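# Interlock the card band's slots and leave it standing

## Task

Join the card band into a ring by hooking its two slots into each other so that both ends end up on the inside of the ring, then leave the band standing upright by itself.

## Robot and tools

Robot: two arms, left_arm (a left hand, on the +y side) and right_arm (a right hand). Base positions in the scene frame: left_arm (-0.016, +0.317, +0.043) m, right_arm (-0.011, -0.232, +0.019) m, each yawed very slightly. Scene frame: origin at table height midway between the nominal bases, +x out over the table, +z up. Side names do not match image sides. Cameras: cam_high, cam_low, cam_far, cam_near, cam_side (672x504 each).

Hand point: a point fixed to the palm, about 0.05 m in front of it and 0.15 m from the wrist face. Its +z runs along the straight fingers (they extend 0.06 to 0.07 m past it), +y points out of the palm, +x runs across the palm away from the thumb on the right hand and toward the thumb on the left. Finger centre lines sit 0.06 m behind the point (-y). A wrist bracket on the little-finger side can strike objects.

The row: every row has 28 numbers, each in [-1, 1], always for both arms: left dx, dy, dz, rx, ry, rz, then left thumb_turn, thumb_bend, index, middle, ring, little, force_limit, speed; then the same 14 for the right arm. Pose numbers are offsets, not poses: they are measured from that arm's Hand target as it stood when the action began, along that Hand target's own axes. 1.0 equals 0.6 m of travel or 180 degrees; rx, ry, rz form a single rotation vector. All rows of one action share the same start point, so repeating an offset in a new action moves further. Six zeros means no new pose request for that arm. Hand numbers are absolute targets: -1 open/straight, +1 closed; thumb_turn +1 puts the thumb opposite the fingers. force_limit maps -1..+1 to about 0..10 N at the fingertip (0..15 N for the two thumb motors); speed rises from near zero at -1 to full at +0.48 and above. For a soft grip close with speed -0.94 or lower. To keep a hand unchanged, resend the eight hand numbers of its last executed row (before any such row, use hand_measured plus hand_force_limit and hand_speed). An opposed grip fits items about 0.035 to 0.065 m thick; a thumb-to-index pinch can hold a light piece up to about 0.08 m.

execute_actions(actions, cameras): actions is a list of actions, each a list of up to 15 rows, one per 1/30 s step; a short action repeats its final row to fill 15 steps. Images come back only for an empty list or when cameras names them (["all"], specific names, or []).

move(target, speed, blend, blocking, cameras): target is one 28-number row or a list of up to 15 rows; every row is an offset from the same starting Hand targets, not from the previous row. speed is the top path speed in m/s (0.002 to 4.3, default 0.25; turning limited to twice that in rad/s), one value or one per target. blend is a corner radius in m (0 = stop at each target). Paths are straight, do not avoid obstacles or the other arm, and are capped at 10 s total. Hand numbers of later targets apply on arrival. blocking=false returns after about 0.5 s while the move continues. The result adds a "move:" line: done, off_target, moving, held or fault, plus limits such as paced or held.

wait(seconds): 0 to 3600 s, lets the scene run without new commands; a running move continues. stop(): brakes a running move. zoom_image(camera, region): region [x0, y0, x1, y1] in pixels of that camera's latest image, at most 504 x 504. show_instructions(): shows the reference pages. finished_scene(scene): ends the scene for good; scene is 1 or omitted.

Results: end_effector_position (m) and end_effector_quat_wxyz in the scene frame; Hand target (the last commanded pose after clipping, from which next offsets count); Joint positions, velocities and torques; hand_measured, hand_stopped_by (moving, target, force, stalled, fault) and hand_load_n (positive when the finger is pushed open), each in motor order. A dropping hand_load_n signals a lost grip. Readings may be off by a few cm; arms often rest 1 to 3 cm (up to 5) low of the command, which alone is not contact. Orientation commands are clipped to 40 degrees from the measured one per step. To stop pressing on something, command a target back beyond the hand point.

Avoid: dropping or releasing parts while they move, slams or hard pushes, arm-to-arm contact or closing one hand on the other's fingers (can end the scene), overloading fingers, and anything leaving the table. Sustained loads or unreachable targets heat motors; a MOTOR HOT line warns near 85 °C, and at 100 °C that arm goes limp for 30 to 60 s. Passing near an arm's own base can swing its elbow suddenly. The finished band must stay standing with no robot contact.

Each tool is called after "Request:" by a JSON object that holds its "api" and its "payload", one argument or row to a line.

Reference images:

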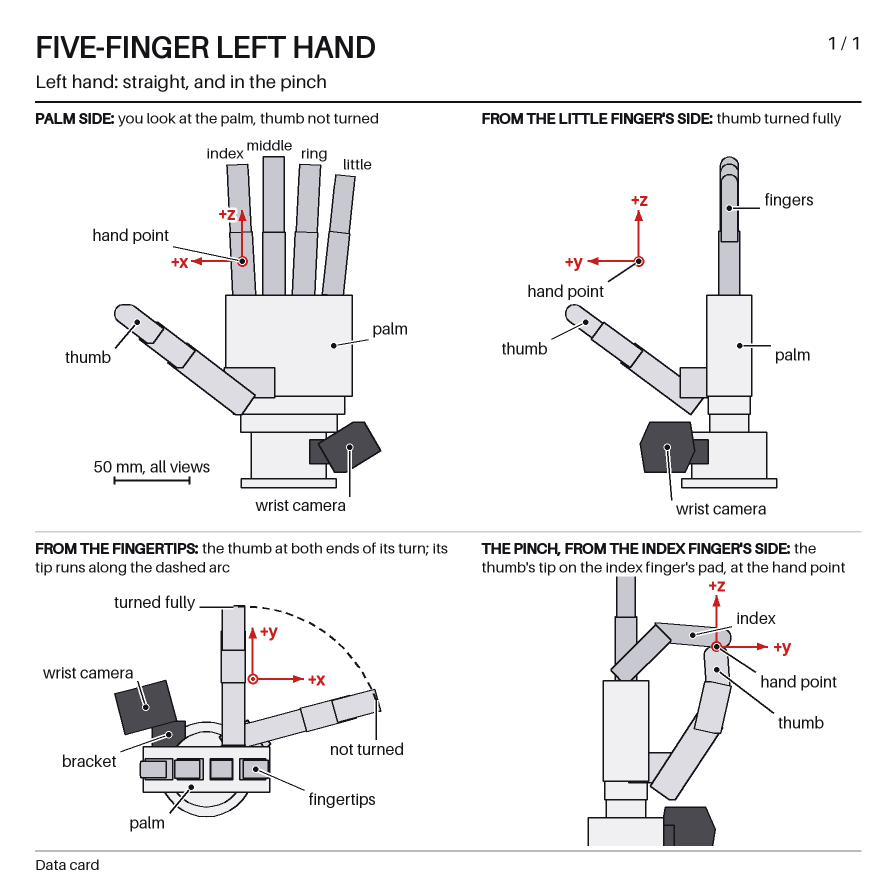

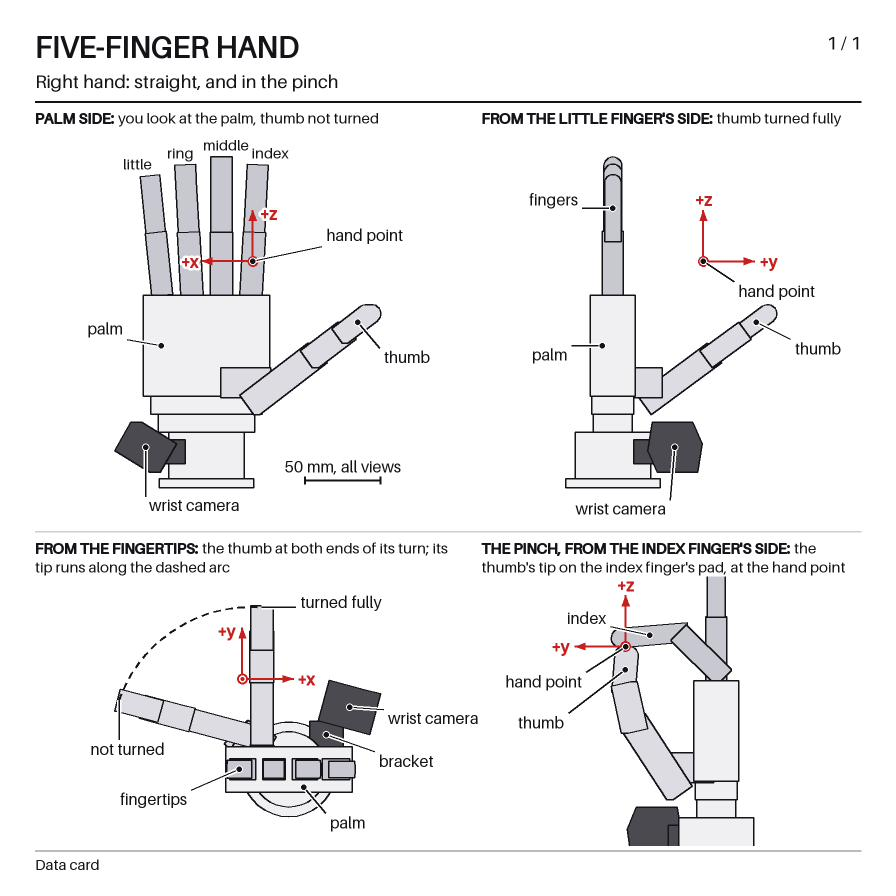

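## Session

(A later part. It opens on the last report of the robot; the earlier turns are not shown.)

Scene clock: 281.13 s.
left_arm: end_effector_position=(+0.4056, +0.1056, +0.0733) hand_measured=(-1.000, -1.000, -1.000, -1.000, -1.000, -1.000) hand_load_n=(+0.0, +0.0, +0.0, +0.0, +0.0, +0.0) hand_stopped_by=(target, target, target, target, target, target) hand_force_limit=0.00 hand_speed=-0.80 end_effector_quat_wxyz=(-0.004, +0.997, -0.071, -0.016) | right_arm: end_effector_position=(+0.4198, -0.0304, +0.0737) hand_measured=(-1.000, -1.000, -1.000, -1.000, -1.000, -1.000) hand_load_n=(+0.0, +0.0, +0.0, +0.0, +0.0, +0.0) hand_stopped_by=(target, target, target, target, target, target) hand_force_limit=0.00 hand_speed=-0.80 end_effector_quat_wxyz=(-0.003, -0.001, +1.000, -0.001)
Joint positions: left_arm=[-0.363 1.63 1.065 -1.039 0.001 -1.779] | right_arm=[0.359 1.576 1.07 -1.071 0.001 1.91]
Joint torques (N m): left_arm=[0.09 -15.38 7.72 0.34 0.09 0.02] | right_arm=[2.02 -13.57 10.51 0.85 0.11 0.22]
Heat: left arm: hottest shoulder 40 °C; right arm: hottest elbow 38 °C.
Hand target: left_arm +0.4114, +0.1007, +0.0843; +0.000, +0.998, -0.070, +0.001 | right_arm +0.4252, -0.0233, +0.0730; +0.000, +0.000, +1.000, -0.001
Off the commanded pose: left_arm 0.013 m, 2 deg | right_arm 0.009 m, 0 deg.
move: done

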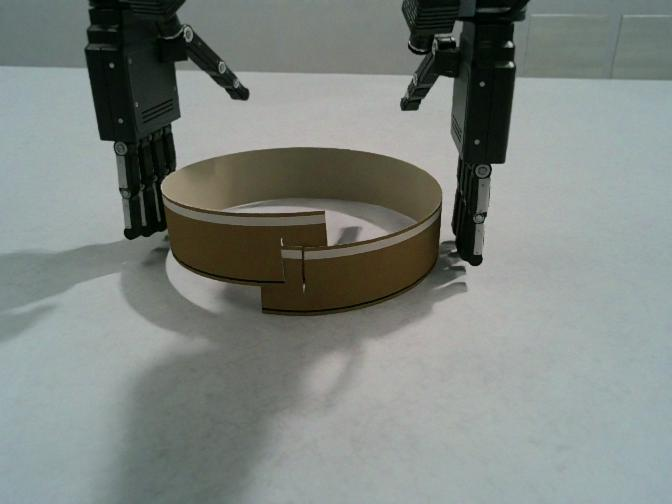

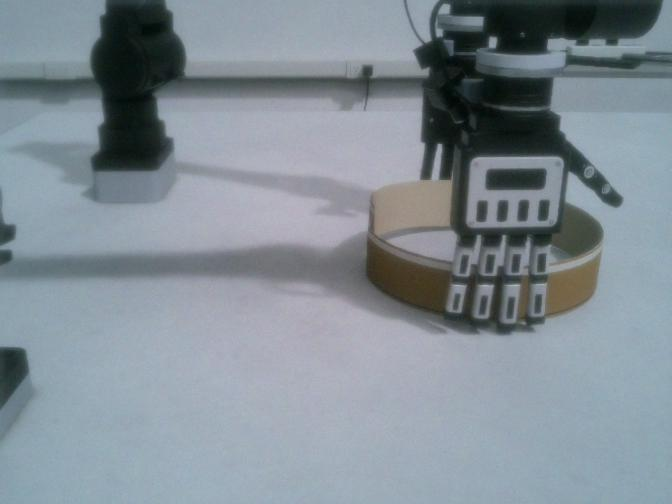

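Request:
{"api": "move", "payload": {
  "target": [0.0028,0.0198,0,0,0,0,-1,-1,-1,-1,-1,-1,0,-0.8, 0,0.02,0,0,0,0,-1,-1,-1,-1,-1,-1,0,-0.8],
  "cameras": ["cam_near","cam_far"],
  "speed": 0.03
}}

Scene clock: 286.70 s.
left_arm: end_effector_position=(+0.4017, +0.0955, +0.0732) hand_measured=(-1.000, -1.000, -1.000, -1.000, -1.000, -1.000) hand_load_n=(+0.0, +0.0, +0.0, +0.0, +0.5, +0.0) hand_stopped_by=(target, target, target, target, target, target) hand_force_limit=0.00 hand_speed=-0.80 end_effector_quat_wxyz=(-0.005, +0.997, -0.072, -0.016) | right_arm: end_effector_position=(+0.4159, -0.0201, +0.0734) hand_measured=(-1.000, -1.000, -1.000, -1.000, -1.000, -1.000) hand_load_n=(+0.0, +0.0, +0.0, +0.0, +0.0, +0.0) hand_stopped_by=(target, target, target, target, target, target) hand_force_limit=0.00 hand_speed=-0.80 end_effector_quat_wxyz=(-0.003, -0.001, +1.000, -0.002)
Joint positions: left_arm=[-0.388 1.63 1.065 -1.039 0.001 -1.805] | right_arm=[0.385 1.577 1.07 -1.071 0.001 1.935]
Joint torques (N m): left_arm=[0.21 -14.51 8.77 0.21 0.1 0.04] | right_arm=[2.14 -12.98 11.48 0.68 0.1 0.2]
Heat: left arm: hottest shoulder 40 °C; right arm: hottest elbow 38 °C.
Hand target: left_arm +0.4114, +0.0888, +0.0843; +0.000, +0.998, -0.070, +0.001 | right_arm +0.4252, -0.0112, +0.0730; +0.000, +0.000, +1.000, -0.001
Off the commanded pose: left_arm 0.016 m, 2 deg | right_arm 0.013 m, 0 deg.
move: off_target (left_arm, right_arm)
Images, in order (width x height): cam_far 672x504, cam_near 672x504.

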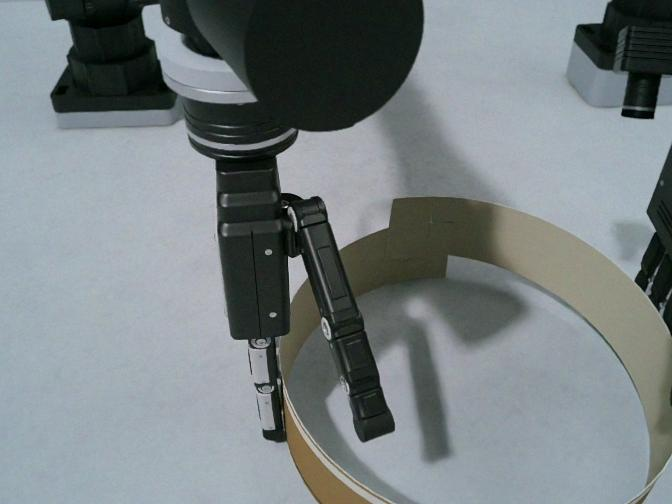

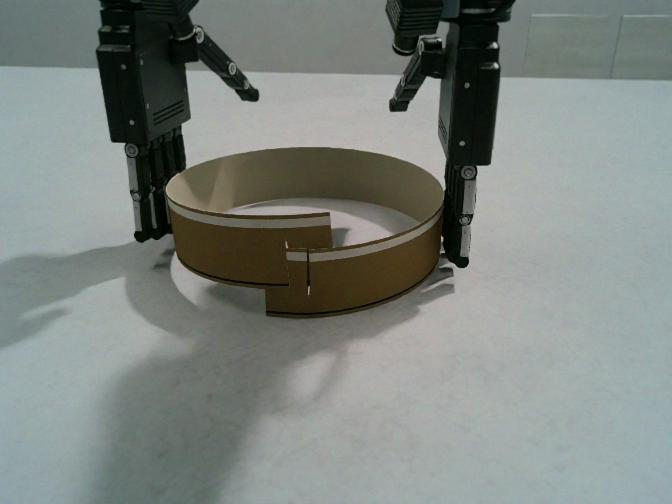

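Request:
{"api": "move", "payload": {
  "target": [0.0014,0.0099,0,0,0,0,-1,-1,-1,-1,-1,-1,0,-0.8, 0,0.02,0,0,0,0,-1,-1,-1,-1,-1,-1,0,-0.8],
  "cameras": ["cam_near","cam_far"],
  "speed": 0.03
}}

Request:
{"api": "zoom_image", "payload": {
  "camera": "cam_near",
  "region": [220, 180, 380, 340]
}}

Scene clock: 293.33 s.
left_arm: end_effector_position=(+0.4002, +0.0913, +0.0732) hand_measured=(-1.000, -1.000, -1.000, -1.000, -1.000, -1.000) hand_load_n=(+0.0, +0.0, +0.0, +0.0, +0.0, +0.0) hand_stopped_by=(target, target, target, target, target, target) hand_force_limit=0.00 hand_speed=-0.80 end_effector_quat_wxyz=(-0.005, +0.997, -0.070, -0.016) | right_arm: end_effector_position=(+0.4124, -0.0114, +0.0703) hand_measured=(-1.000, -1.000, -1.000, -1.000, -1.000, -1.000) hand_load_n=(+0.0, +0.0, +0.0, +0.0, +0.0, +0.0) hand_stopped_by=(target, target, target, target, target, target) hand_force_limit=0.00 hand_speed=-0.80 end_effector_quat_wxyz=(-0.006, +0.000, +1.000, -0.003)
Joint positions: left_arm=[-0.399 1.63 1.065 -1.039 0.001 -1.818] | right_arm=[0.408 1.584 1.071 -1.071 0.002 1.961]
Joint torques (N m): left_arm=[0.32 -14.1 9.31 0.16 0.1 0.02] | right_arm=[2.14 -12.69 12.48 0.58 0.05 0.23]
Heat: left arm: hottest shoulder 40 °C; right arm: hottest elbow 39 °C.
Hand target: left_arm +0.4114, +0.0827, +0.0843; +0.000, +0.998, -0.070, +0.001 | right_arm +0.4252, +0.0007, +0.0729; +0.000, +0.000, +1.000, -0.001
Off the commanded pose: left_arm 0.018 m, 2 deg | right_arm 0.018 m, 1 deg.
move: off_target (left_arm, right_arm)
Images, in order (width x height): cam_far 672x504, cam_near 672x504.

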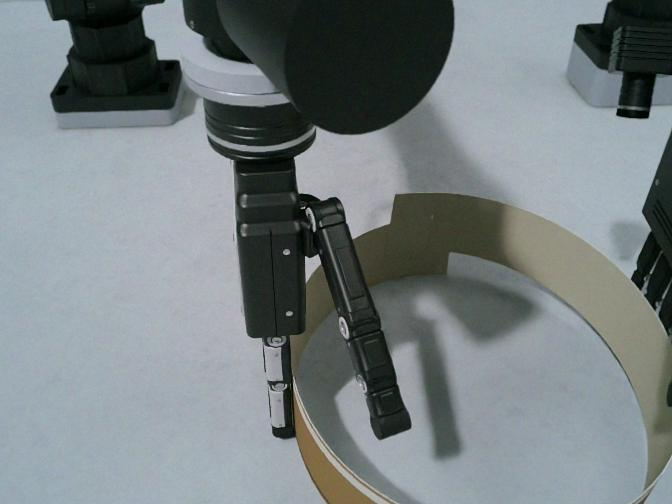

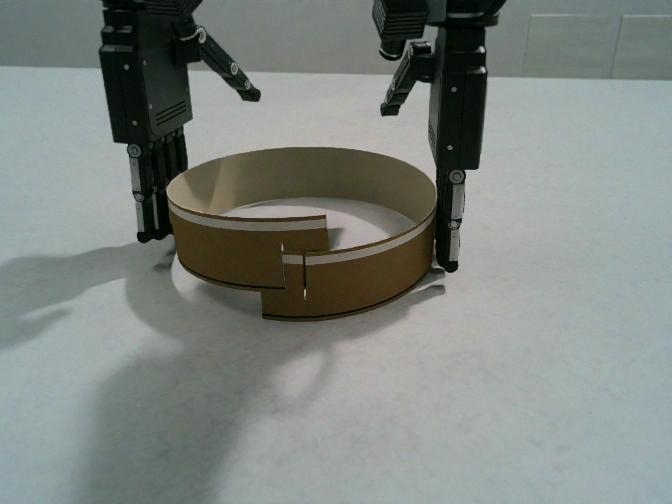

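Scaled by 3.150 from the camera's image (finer frame: 960x720).

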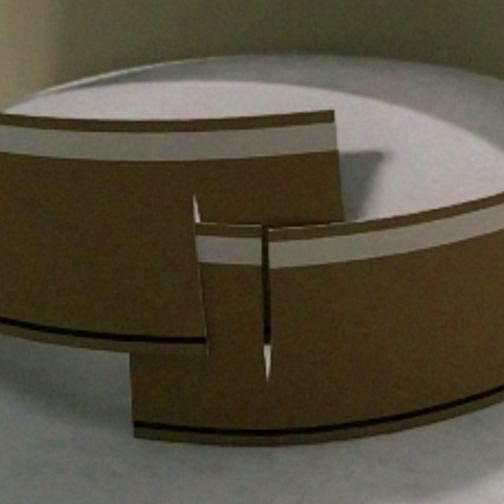

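Request:
{"api": "move", "payload": {
  "target": [0.0014,0.0099,0,0,0,0,-1,-1,-1,-1,-1,-1,0,-0.8, 0,0.01,0,0,0,0,-1,-1,-1,-1,-1,-1,0,-0.8],
  "cameras": ["cam_near","cam_far"],
  "speed": 0.03
}}

Request:
{"api": "zoom_image", "payload": {
  "camera": "cam_near",
  "region": [220, 180, 380, 340]
}}

Scene clock: 299.13 s.
left_arm: end_effector_position=(+0.3981, +0.0864, +0.0732) hand_measured=(-1.000, -1.000, -1.000, -1.000, -1.000, -1.000) hand_load_n=(+0.0, +0.0, +0.0, +0.5, +0.0, -0.5) hand_stopped_by=(target, target, target, target, target, target) hand_force_limit=0.00 hand_speed=-0.80 end_effector_quat_wxyz=(-0.005, +0.997, -0.070, -0.016) | right_arm: end_effector_position=(+0.4128, -0.0076, +0.0703) hand_measured=(-1.000, -1.000, -1.000, -1.000, -1.000, -1.000) hand_load_n=(+0.0, +0.0, +0.0, +0.0, +0.0, +0.0) hand_stopped_by=(target, target, target, target, target, target) hand_force_limit=0.00 hand_speed=-0.80 end_effector_quat_wxyz=(-0.005, +0.002, +1.000, -0.004)
Joint positions: left_arm=[-0.412 1.63 1.065 -1.039 0.001 -1.83] | right_arm=[0.418 1.588 1.075 -1.071 0.004 1.974]
Joint torques (N m): left_arm=[-0.09 -13.74 9.88 0.1 0.1 0.05] | right_arm=[2.43 -12.34 12.72 0.5 -0.04 0.23]
Heat: left arm: hottest shoulder 40 °C; right arm: hottest elbow 40 °C.
Hand target: left_arm +0.4114, +0.0768, +0.0843; +0.000, +0.998, -0.070, +0.001 | right_arm +0.4252, +0.0068, +0.0730; +0.000, +0.000, +1.000, -0.001
Off the commanded pose: left_arm 0.020 m, 2 deg | right_arm 0.019 m, 1 deg.
move: off_target (left_arm, right_arm)
Images, in order (width x height): cam_far 672x504, cam_near 672x504.

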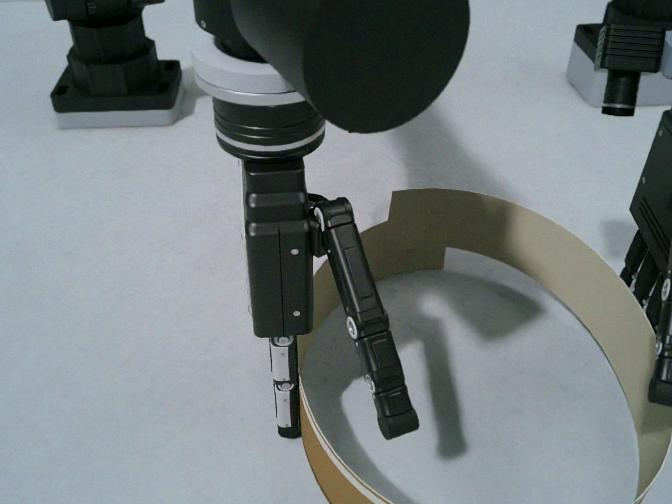

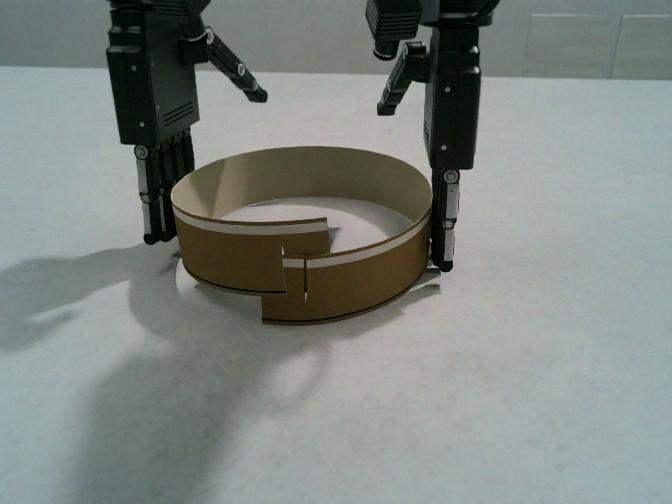

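Scaled by 3.150 from the camera's image (finer frame: 960x720).

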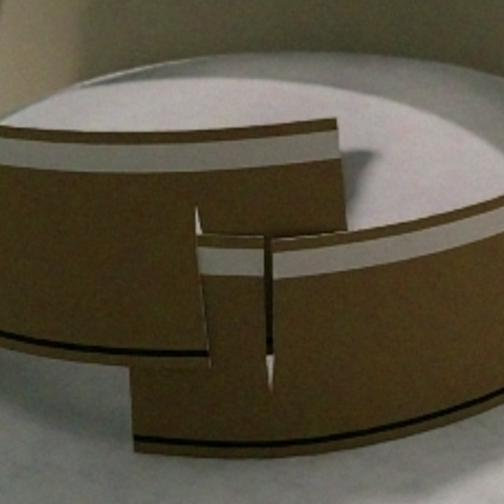

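Request:
{"api": "move", "payload": {
  "target": [0.0014,0.0099,0,0,0,0,-1,-1,-1,-1,-1,-1,0,-0.8, 0,0.01,0,0,0,0,-1,-1,-1,-1,-1,-1,0,-0.8],
  "cameras": ["cam_near","cam_far"],
  "speed": 0.03
}}

Request:
{"api": "zoom_image", "payload": {
  "camera": "cam_near",
  "region": [220, 180, 380, 340]
}}

Request:
{"api": "zoom_image", "payload": {
  "camera": "cam_far",
  "region": [340, 170, 540, 320]
}}

Scene clock: 313.67 s.
left_arm: end_effector_position=(+0.3959, +0.0814, +0.0732) hand_measured=(-1.000, -1.000, -1.000, -1.000, -1.000, -1.000) hand_load_n=(+0.0, +0.0, +0.0, +0.0, +0.0, +0.0) hand_stopped_by=(target, target, target, target, target, target) hand_force_limit=0.00 hand_speed=-0.80 end_effector_quat_wxyz=(-0.005, +0.997, -0.071, -0.016) | right_arm: end_effector_position=(+0.4133, -0.0016, +0.0704) hand_measured=(-1.000, -1.000, -1.000, -1.000, -1.000, -1.000) hand_load_n=(+0.0, +0.0, +0.0, +0.0, +0.0, +0.0) hand_stopped_by=(target, target, target, target, target, target) hand_force_limit=0.00 hand_speed=-0.80 end_effector_quat_wxyz=(-0.004, +0.002, +1.000, -0.005)
Joint positions: left_arm=[-0.424 1.63 1.065 -1.039 0.001 -1.842] | right_arm=[0.43 1.593 1.082 -1.071 0.005 1.987]
Joint torques (N m): left_arm=[0.21 -13.22 10.45 0.05 0.09 0.07] | right_arm=[2.26 -12.75 12.78 0.51 -0.07 0.22]
Heat: left arm: hottest shoulder 40 °C; right arm: hottest elbow 40 °C.
Hand target: left_arm +0.4114, +0.0707, +0.0843; +0.000, +0.998, -0.070, +0.001 | right_arm +0.4253, +0.0128, +0.0730; +0.000, +0.000, +1.000, -0.001
Off the commanded pose: left_arm 0.022 m, 2 deg | right_arm 0.019 m, 1 deg.
move: off_target (left_arm, right_arm)
Images, in order (width x height): cam_far 672x504, cam_near 672x504.

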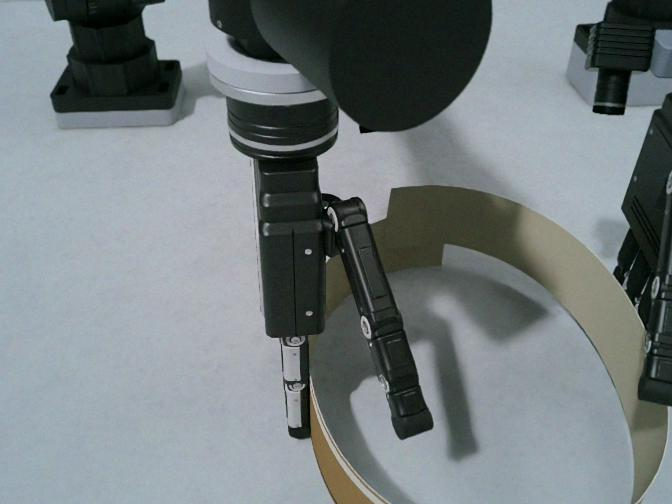

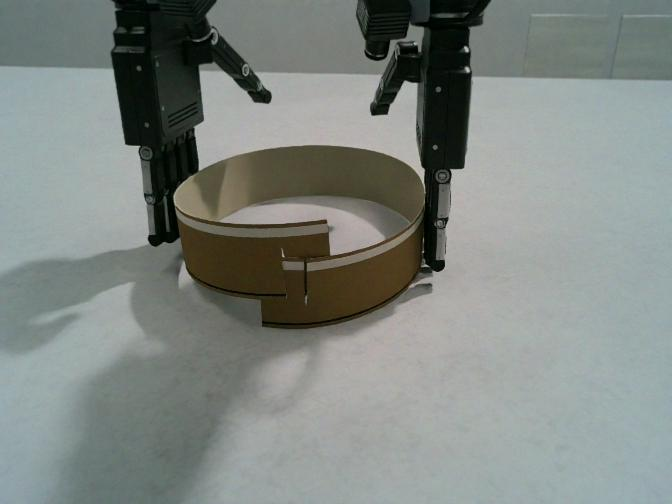

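Scaled by 3.150 from the camera's image (finer frame: 960x720).

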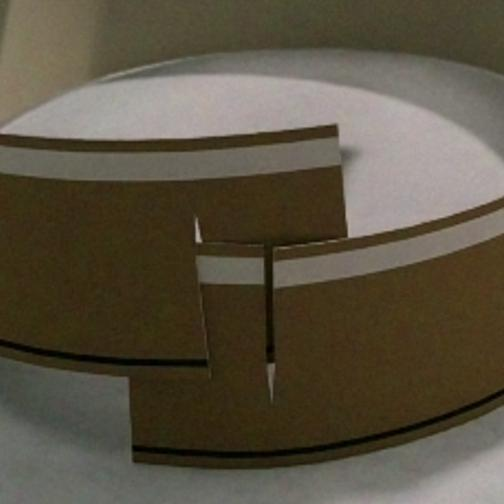

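Scaled by 2.520 from the camera's image (finer frame: 960x720).

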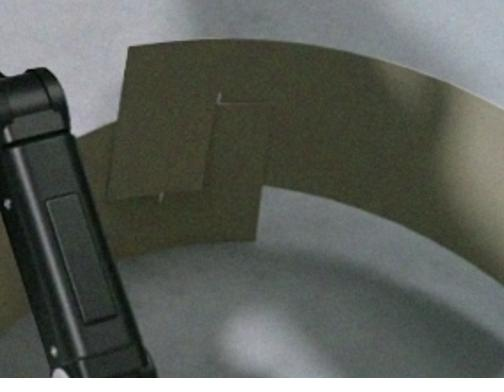

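Request:
{"api": "move", "payload": {
  "target": [
    [-0.001,-0.0067,-0.0167,0,0,0,-1,-1,-1,-1,-1,-1,0,-0.8, 0,-0.0067,-0.0167,0,0,0,-1,-1,-1,-1,-1,-1,0,-0.8],
    [0.0485,-0.016,-0.0167,0,0,0,-1,-1,-1,-1,-1,-1,0,-0.8, -0.05,-0.0067,-0.0167,0,0,0,-1,-1,-1,-1,-1,-1,0,-0.8]
  ],
  "cameras": ["all"],
  "speed": 0.04
}}

Scene clock: 385.53 s.
left_arm: end_effector_position=(+0.4257, +0.0797, +0.0844) hand_measured=(-1.000, -1.000, -1.000, -1.000, -1.000, -1.000) hand_load_n=(+0.0, +0.0, +0.0, +0.0, +0.0, +0.0) hand_stopped_by=(target, target, target, target, target, target) hand_force_limit=0.00 hand_speed=-0.80 end_effector_quat_wxyz=(-0.003, +0.998, -0.067, -0.010) | right_arm: end_effector_position=(+0.4385, +0.0074, +0.0779) hand_measured=(-1.000, -1.000, -1.000, -1.000, -1.000, -1.000) hand_load_n=(+0.0, -0.5, +0.0, +0.0, +0.0, +0.0) hand_stopped_by=(target, target, target, target, target, target) hand_force_limit=0.00 hand_speed=-0.80 end_effector_quat_wxyz=(-0.004, +0.000, +1.000, -0.004)
Joint positions: left_arm=[-0.402 1.672 1.152 -1.072 0.001 -1.827] | right_arm=[0.425 1.647 1.172 -1.106 0.004 1.978]
Joint torques (N m): left_arm=[1.14 -13.74 10.93 -0.27 0.09 0.22] | right_arm=[-0.09 -14.33 13.23 0.13 -0.01 -0.06]
Heat: left arm: hottest shoulder 39 °C; right arm: hottest elbow 44 °C.
Hand target: left_arm +0.4415, +0.0761, +0.0942; +0.000, +0.998, -0.070, +0.000 | right_arm +0.4553, +0.0088, +0.0832; +0.000, +0.000, +1.000, -0.001
Off the commanded pose: left_arm 0.019 m, 1 deg | right_arm 0.018 m, 1 deg.
move: off_target (left_arm, right_arm)

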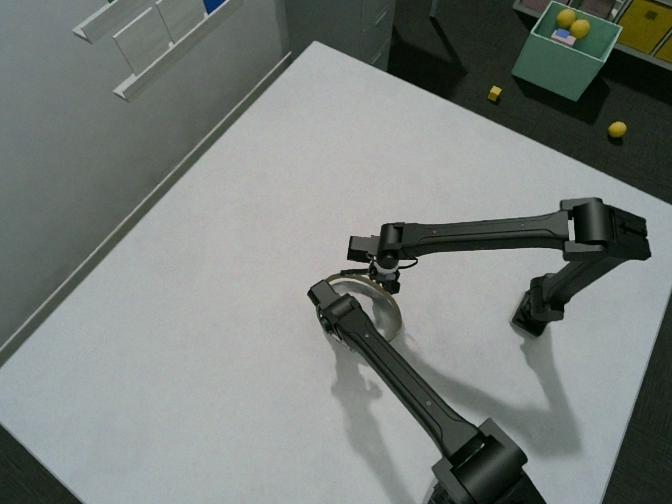

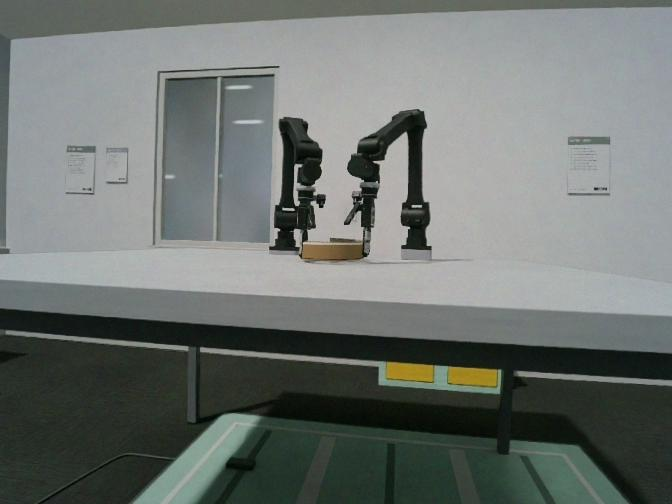

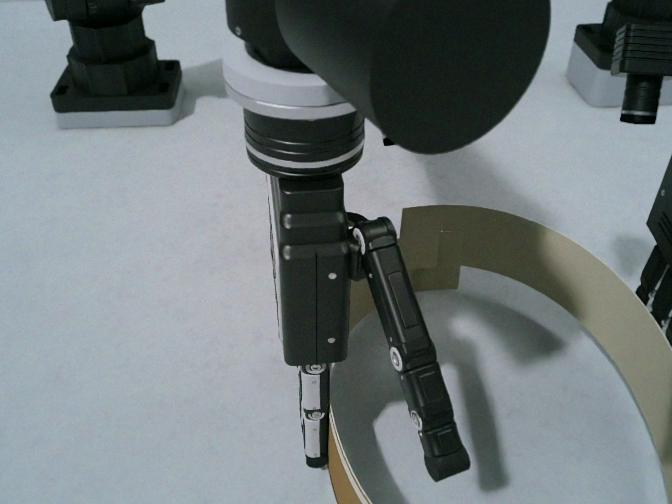

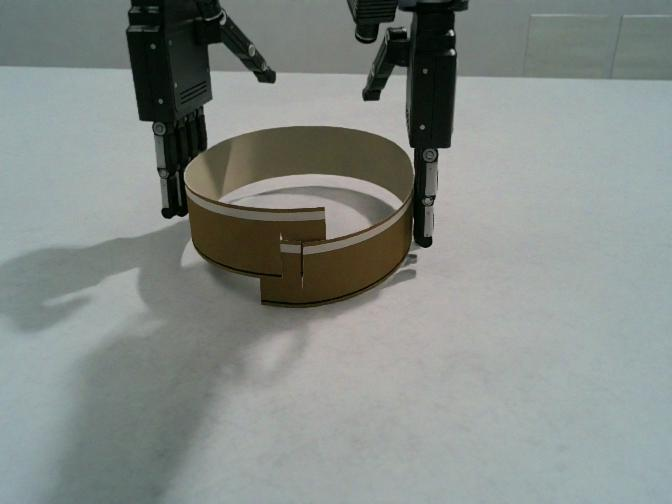

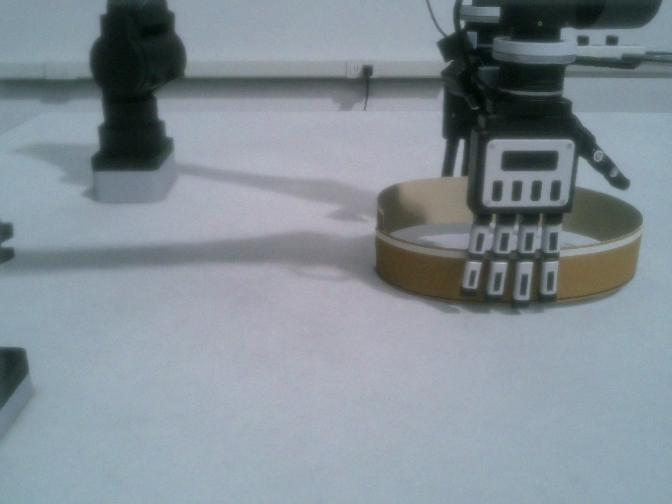

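Request:
{"api": "zoom_image", "payload": {
  "camera": "cam_side",
  "region": [360, 170, 660, 330]
}}

Request:
{"api": "zoom_image", "payload": {
  "camera": "cam_near",
  "region": [150, 110, 450, 340]
}}

Scaled by 1.680 from the camera's image (finer frame: 960x720).

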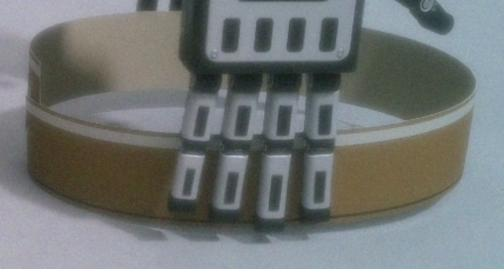

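Scaled by 1.680 from the camera's image (finer frame: 960x720).

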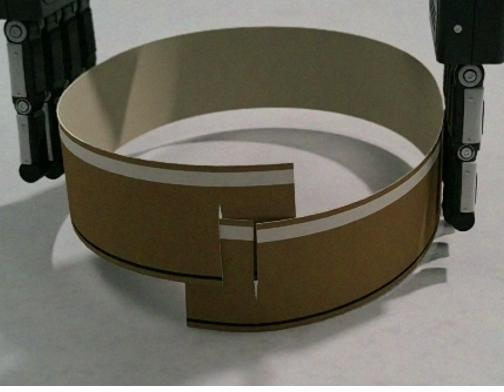

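Request:
{"api": "move", "payload": {
  "target": [0.2145,-0.030,0,0,0,0,-1,-1,-1,-1,-1,-1,0,-0.8, -0.2167,0,0,0,0,0,-1,-1,-1,-1,-1,-1,0,-0.8],
  "cameras": ["all"],
  "speed": 0.05
}}

Scene clock: 402.67 s.
left_arm: end_effector_position=(+0.5561, +0.0770, +0.0852) hand_measured=(-1.000, -1.000, -1.000, -1.000, -1.000, -1.000) hand_load_n=(+0.0, +0.0, +0.0, +0.0, +0.0, +0.0) hand_stopped_by=(target, target, target, target, target, target) hand_force_limit=0.00 hand_speed=-0.80 end_effector_quat_wxyz=(-0.002, +0.998, -0.068, -0.011) | right_arm: end_effector_position=(+0.5692, +0.0098, +0.0816) hand_measured=(-1.000, -1.000, -1.000, -1.000, -1.000, -1.000) hand_load_n=(+0.0, +0.0, +0.0, +0.0, +0.0, +0.0) hand_stopped_by=(target, target, target, target, target, target) hand_force_limit=0.00 hand_speed=-0.80 end_effector_quat_wxyz=(-0.004, +0.001, +1.000, -0.003)
Joint positions: left_arm=[-0.32 1.961 1.576 -1.207 0.001 -1.744] | right_arm=[0.34 1.937 1.595 -1.238 0.004 1.894]
Joint torques (N m): left_arm=[1.08 -18.84 11.56 -0.28 0.09 0.2] | right_arm=[0.09 -20.13 14.01 0.13 0.02 -0.03]
Heat: left arm: hottest elbow 40 °C; right arm: hottest elbow 44 °C.
Hand target: left_arm +0.5714, +0.0761, +0.0942; +0.000, +0.998, -0.070, +0.000 | right_arm +0.5853, +0.0087, +0.0831; +0.000, +0.000, +1.000, -0.001
Off the commanded pose: left_arm 0.018 m, 1 deg | right_arm 0.016 m, 1 deg.
move: off_target (left_arm, right_arm)

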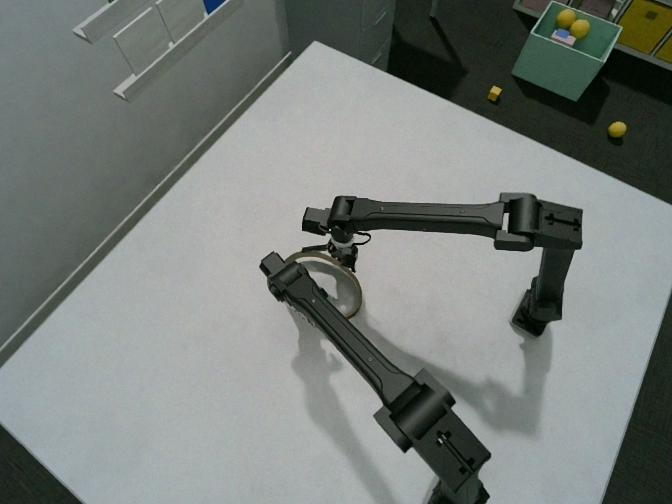

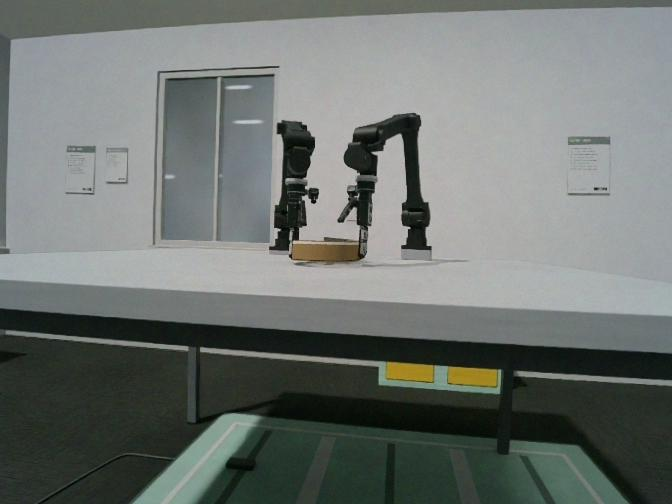

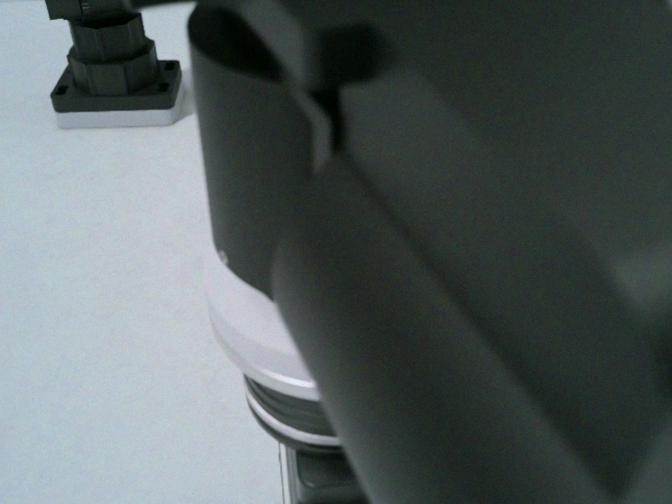

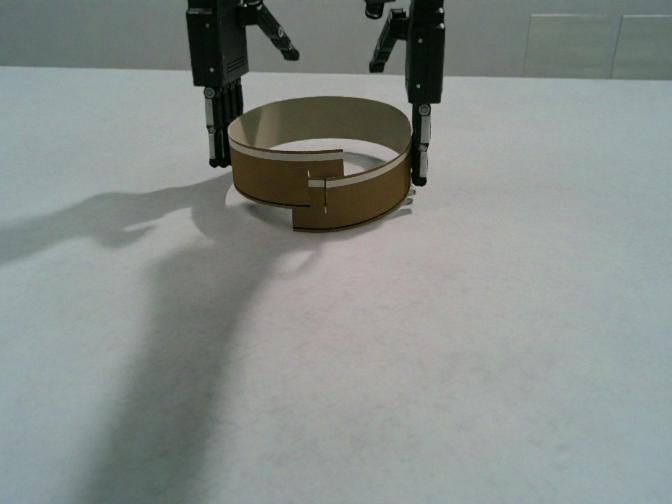

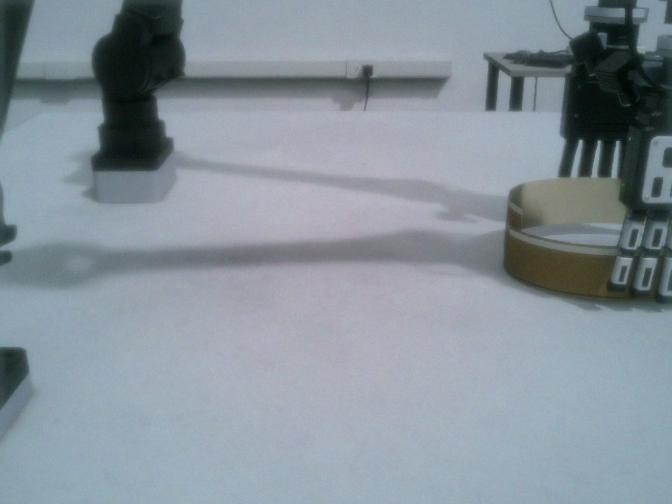

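Request:
{"api": "move", "payload": {
  "target": [
    [-0.066,0.009,0,0,0,0,-1,-1,-1,-1,-1,-1,0,-0.8, 0.0667,0,0,0,0,0,-1,-1,-1,-1,-1,-1,0,-0.8],
    [-0.066,0.009,0.02,0,0,0,-1,-1,-1,-1,-1,-1,0,-0.8, 0.0667,0,0.02,0,0,0,-1,-1,-1,-1,-1,-1,0,-0.8]
  ],
  "cameras": ["all"],
  "speed": 0.05
}}

Request:
{"api": "zoom_image", "payload": {
  "camera": "cam_near",
  "region": [150, 80, 450, 310]
}}

Request:
{"api": "zoom_image", "payload": {
  "camera": "cam_side",
  "region": [400, 150, 672, 330]
}}

Scene clock: 420.90 s.
left_arm: end_effector_position=(+0.5276, +0.0829, +0.0724) hand_measured=(-1.000, -1.000, -1.000, -1.000, -1.000, -1.000) hand_load_n=(+0.0, +0.0, +0.0, +0.0, +0.0, +0.0) hand_stopped_by=(target, target, target, target, target, target) hand_force_limit=0.00 hand_speed=-0.80 end_effector_quat_wxyz=(-0.003, +0.997, -0.070, -0.014) | right_arm: end_effector_position=(+0.5490, +0.0031, +0.0757) hand_measured=(-1.000, -1.000, -1.000, -1.000, -1.000, -1.000) hand_load_n=(+0.0, +0.0, +0.0, +0.0, -0.5, +0.0) hand_stopped_by=(target, target, target, target, target, target) hand_force_limit=0.00 hand_speed=-0.80 end_effector_quat_wxyz=(+0.001, +0.001, +1.000, -0.002)
Joint positions: left_arm=[-0.325 1.91 1.459 -1.148 0.001 -1.746] | right_arm=[0.34 1.884 1.496 -1.182 0.004 1.893]
Joint torques (N m): left_arm=[-0.15 -20.07 7.98 0.36 0.11 0.03] | right_arm=[1.85 -21.36 8.75 0.99 0.01 0.18]
Heat: left arm: hottest elbow 40 °C; right arm: hottest elbow 44 °C.
Hand target: left_arm +0.5314, +0.0763, +0.0823; +0.000, +0.998, -0.070, +0.000 | right_arm +0.5452, +0.0086, +0.0709; +0.000, +0.000, +1.000, -0.001
Off the commanded pose: left_arm 0.012 m, 2 deg | right_arm 0.008 m, 0 deg.
move: off_target (left_arm)

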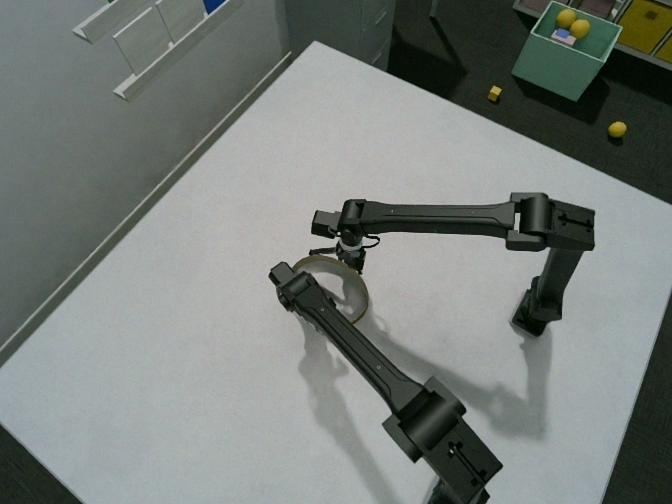

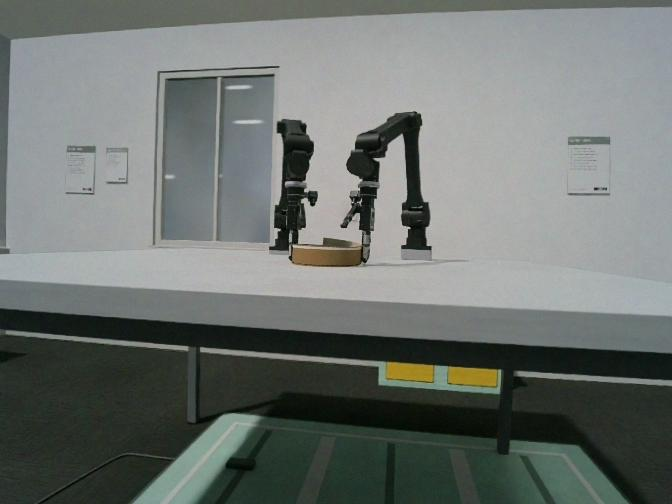

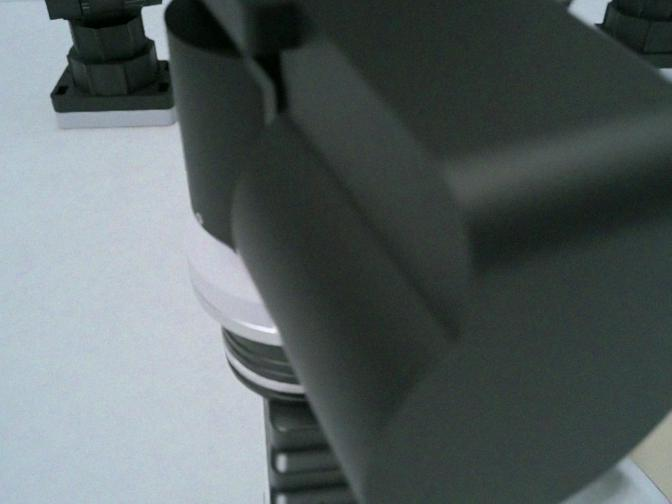

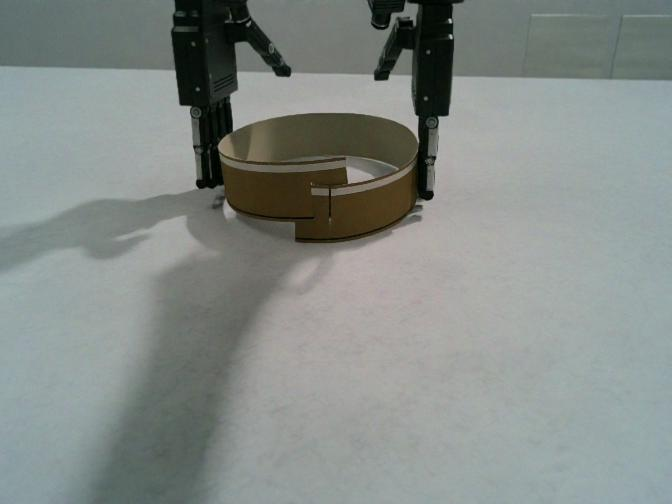

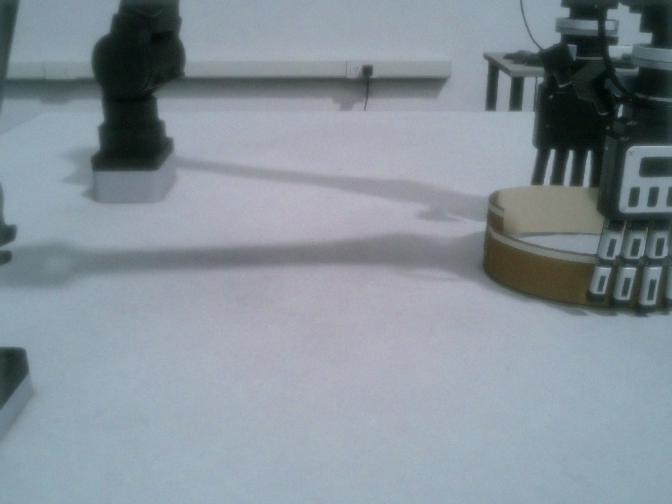

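Scaled by 1.680 from the camera's image (finer frame: 960x720).

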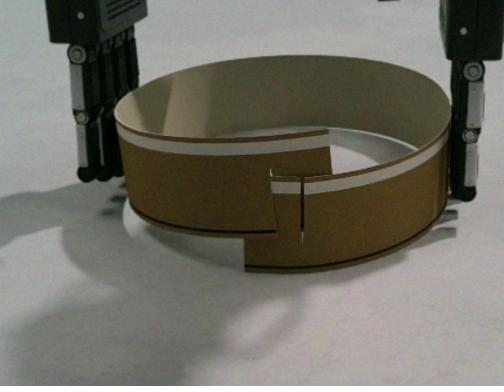

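Scaled by 1.853 from the camera's image (finer frame: 960x720).

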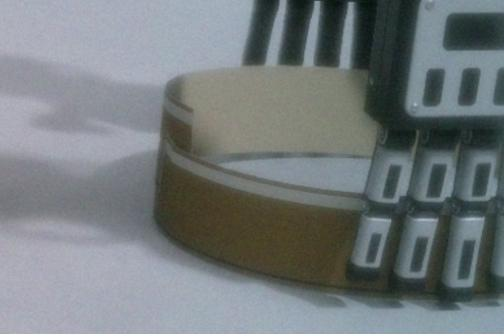

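Request:
{"api": "move", "payload": {
  "target": [
    [0,0,0.003,0,0,0,-1,-1,-1,-1,-1,-1,0,-0.8, 0,0,0.003,0,0,0,-1,-1,-1,-1,-1,-1,0,-0.8],
    [-0.0116,-0.0825,0,0,0,0,-1,-1,-1,-1,-1,-1,0,-0.8, 0,-0.0833,0,0,0,0,-1,-1,-1,-1,-1,-1,0,-0.8]
  ],
  "cameras": ["all"],
  "speed": 0.03
}}

Request:
{"api": "zoom_image", "payload": {
  "camera": "cam_near",
  "region": [150, 80, 450, 310]
}}

Scene clock: 429.67 s.
left_arm: end_effector_position=(+0.5243, +0.1227, +0.0650) hand_measured=(-1.000, -1.000, -1.000, -1.000, -1.000, -1.000) hand_load_n=(+0.0, +0.0, +0.0, +0.0, +0.0, +0.0) hand_stopped_by=(target, target, target, target, target, target) hand_force_limit=0.00 hand_speed=-0.80 end_effector_quat_wxyz=(-0.003, +0.997, -0.069, -0.020) | right_arm: end_effector_position=(+0.5458, -0.0324, +0.0716) hand_measured=(-1.000, -1.000, -1.000, -1.000, -1.000, -1.000) hand_load_n=(+0.0, +0.0, +0.0, -0.5, +0.0, +0.0) hand_stopped_by=(target, target, target, target, target, target) hand_force_limit=0.00 hand_speed=-0.80 end_effector_quat_wxyz=(-0.002, -0.001, +1.000, +0.000)
Joint positions: left_arm=[-0.256 1.892 1.411 -1.13 0.001 -1.678] | right_arm=[0.278 1.86 1.449 -1.164 0 1.828]
Joint torques (N m): left_arm=[0.91 -20.95 7.71 0.29 0.12 0.2] | right_arm=[-0.56 -21.77 8.29 0.98 0.15 -0.04]
Heat: left arm: hottest elbow 40 °C; right arm: hottest elbow 43 °C.
Hand target: left_arm +0.5315, +0.1261, +0.0824; +0.000, +0.998, -0.070, +0.000 | right_arm +0.5452, -0.0411, +0.0711; +0.000, +0.000, +1.000, +0.000
Off the commanded pose: left_arm 0.019 m, 2 deg | right_arm 0.009 m, 0 deg.
move: off_target (left_arm)

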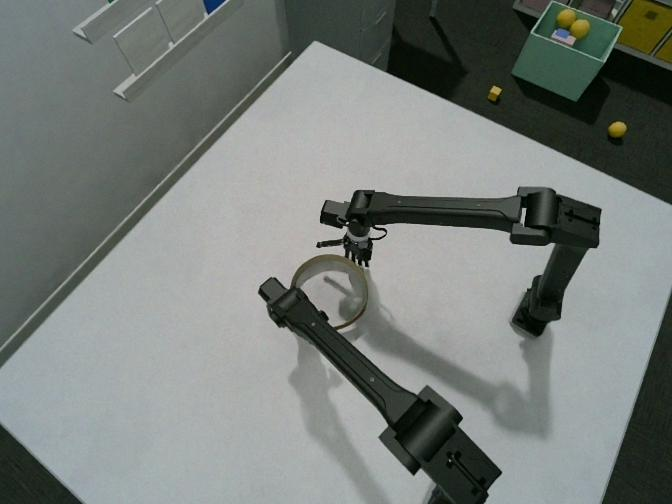

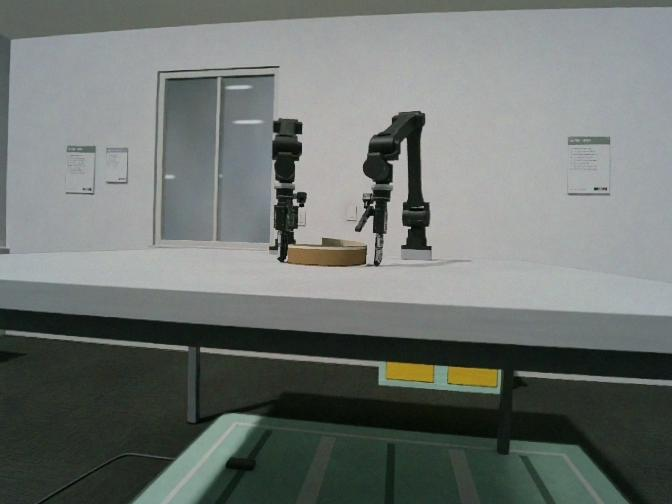

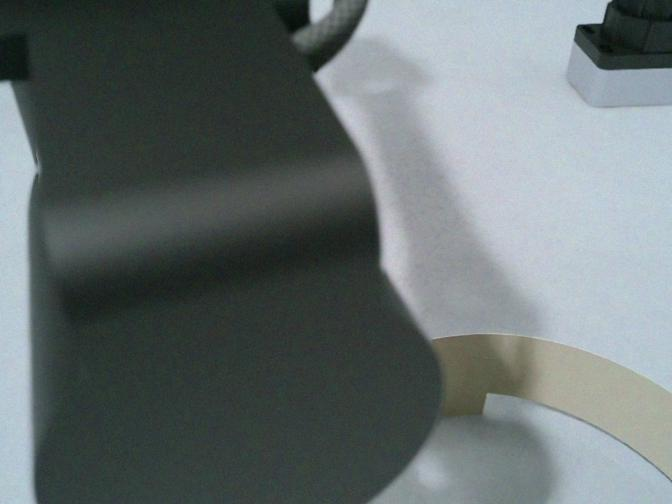

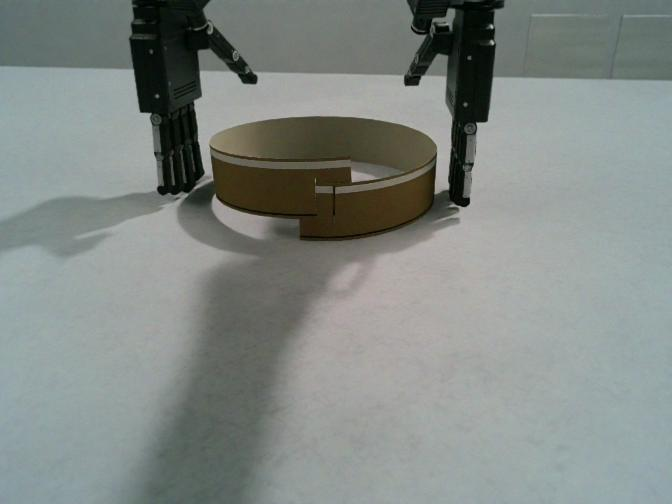

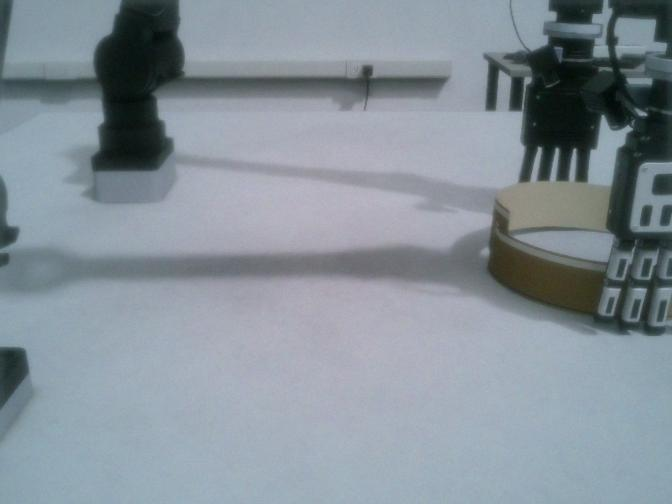

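Scaled by 1.680 from the camera's image (finer frame: 960x720).

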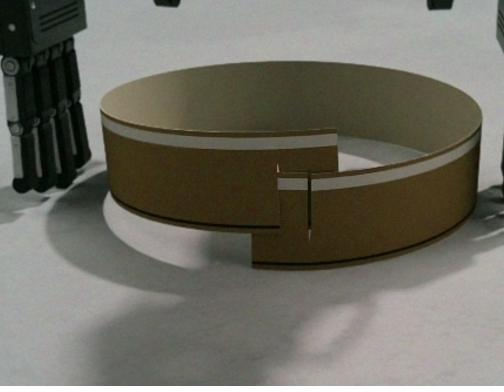

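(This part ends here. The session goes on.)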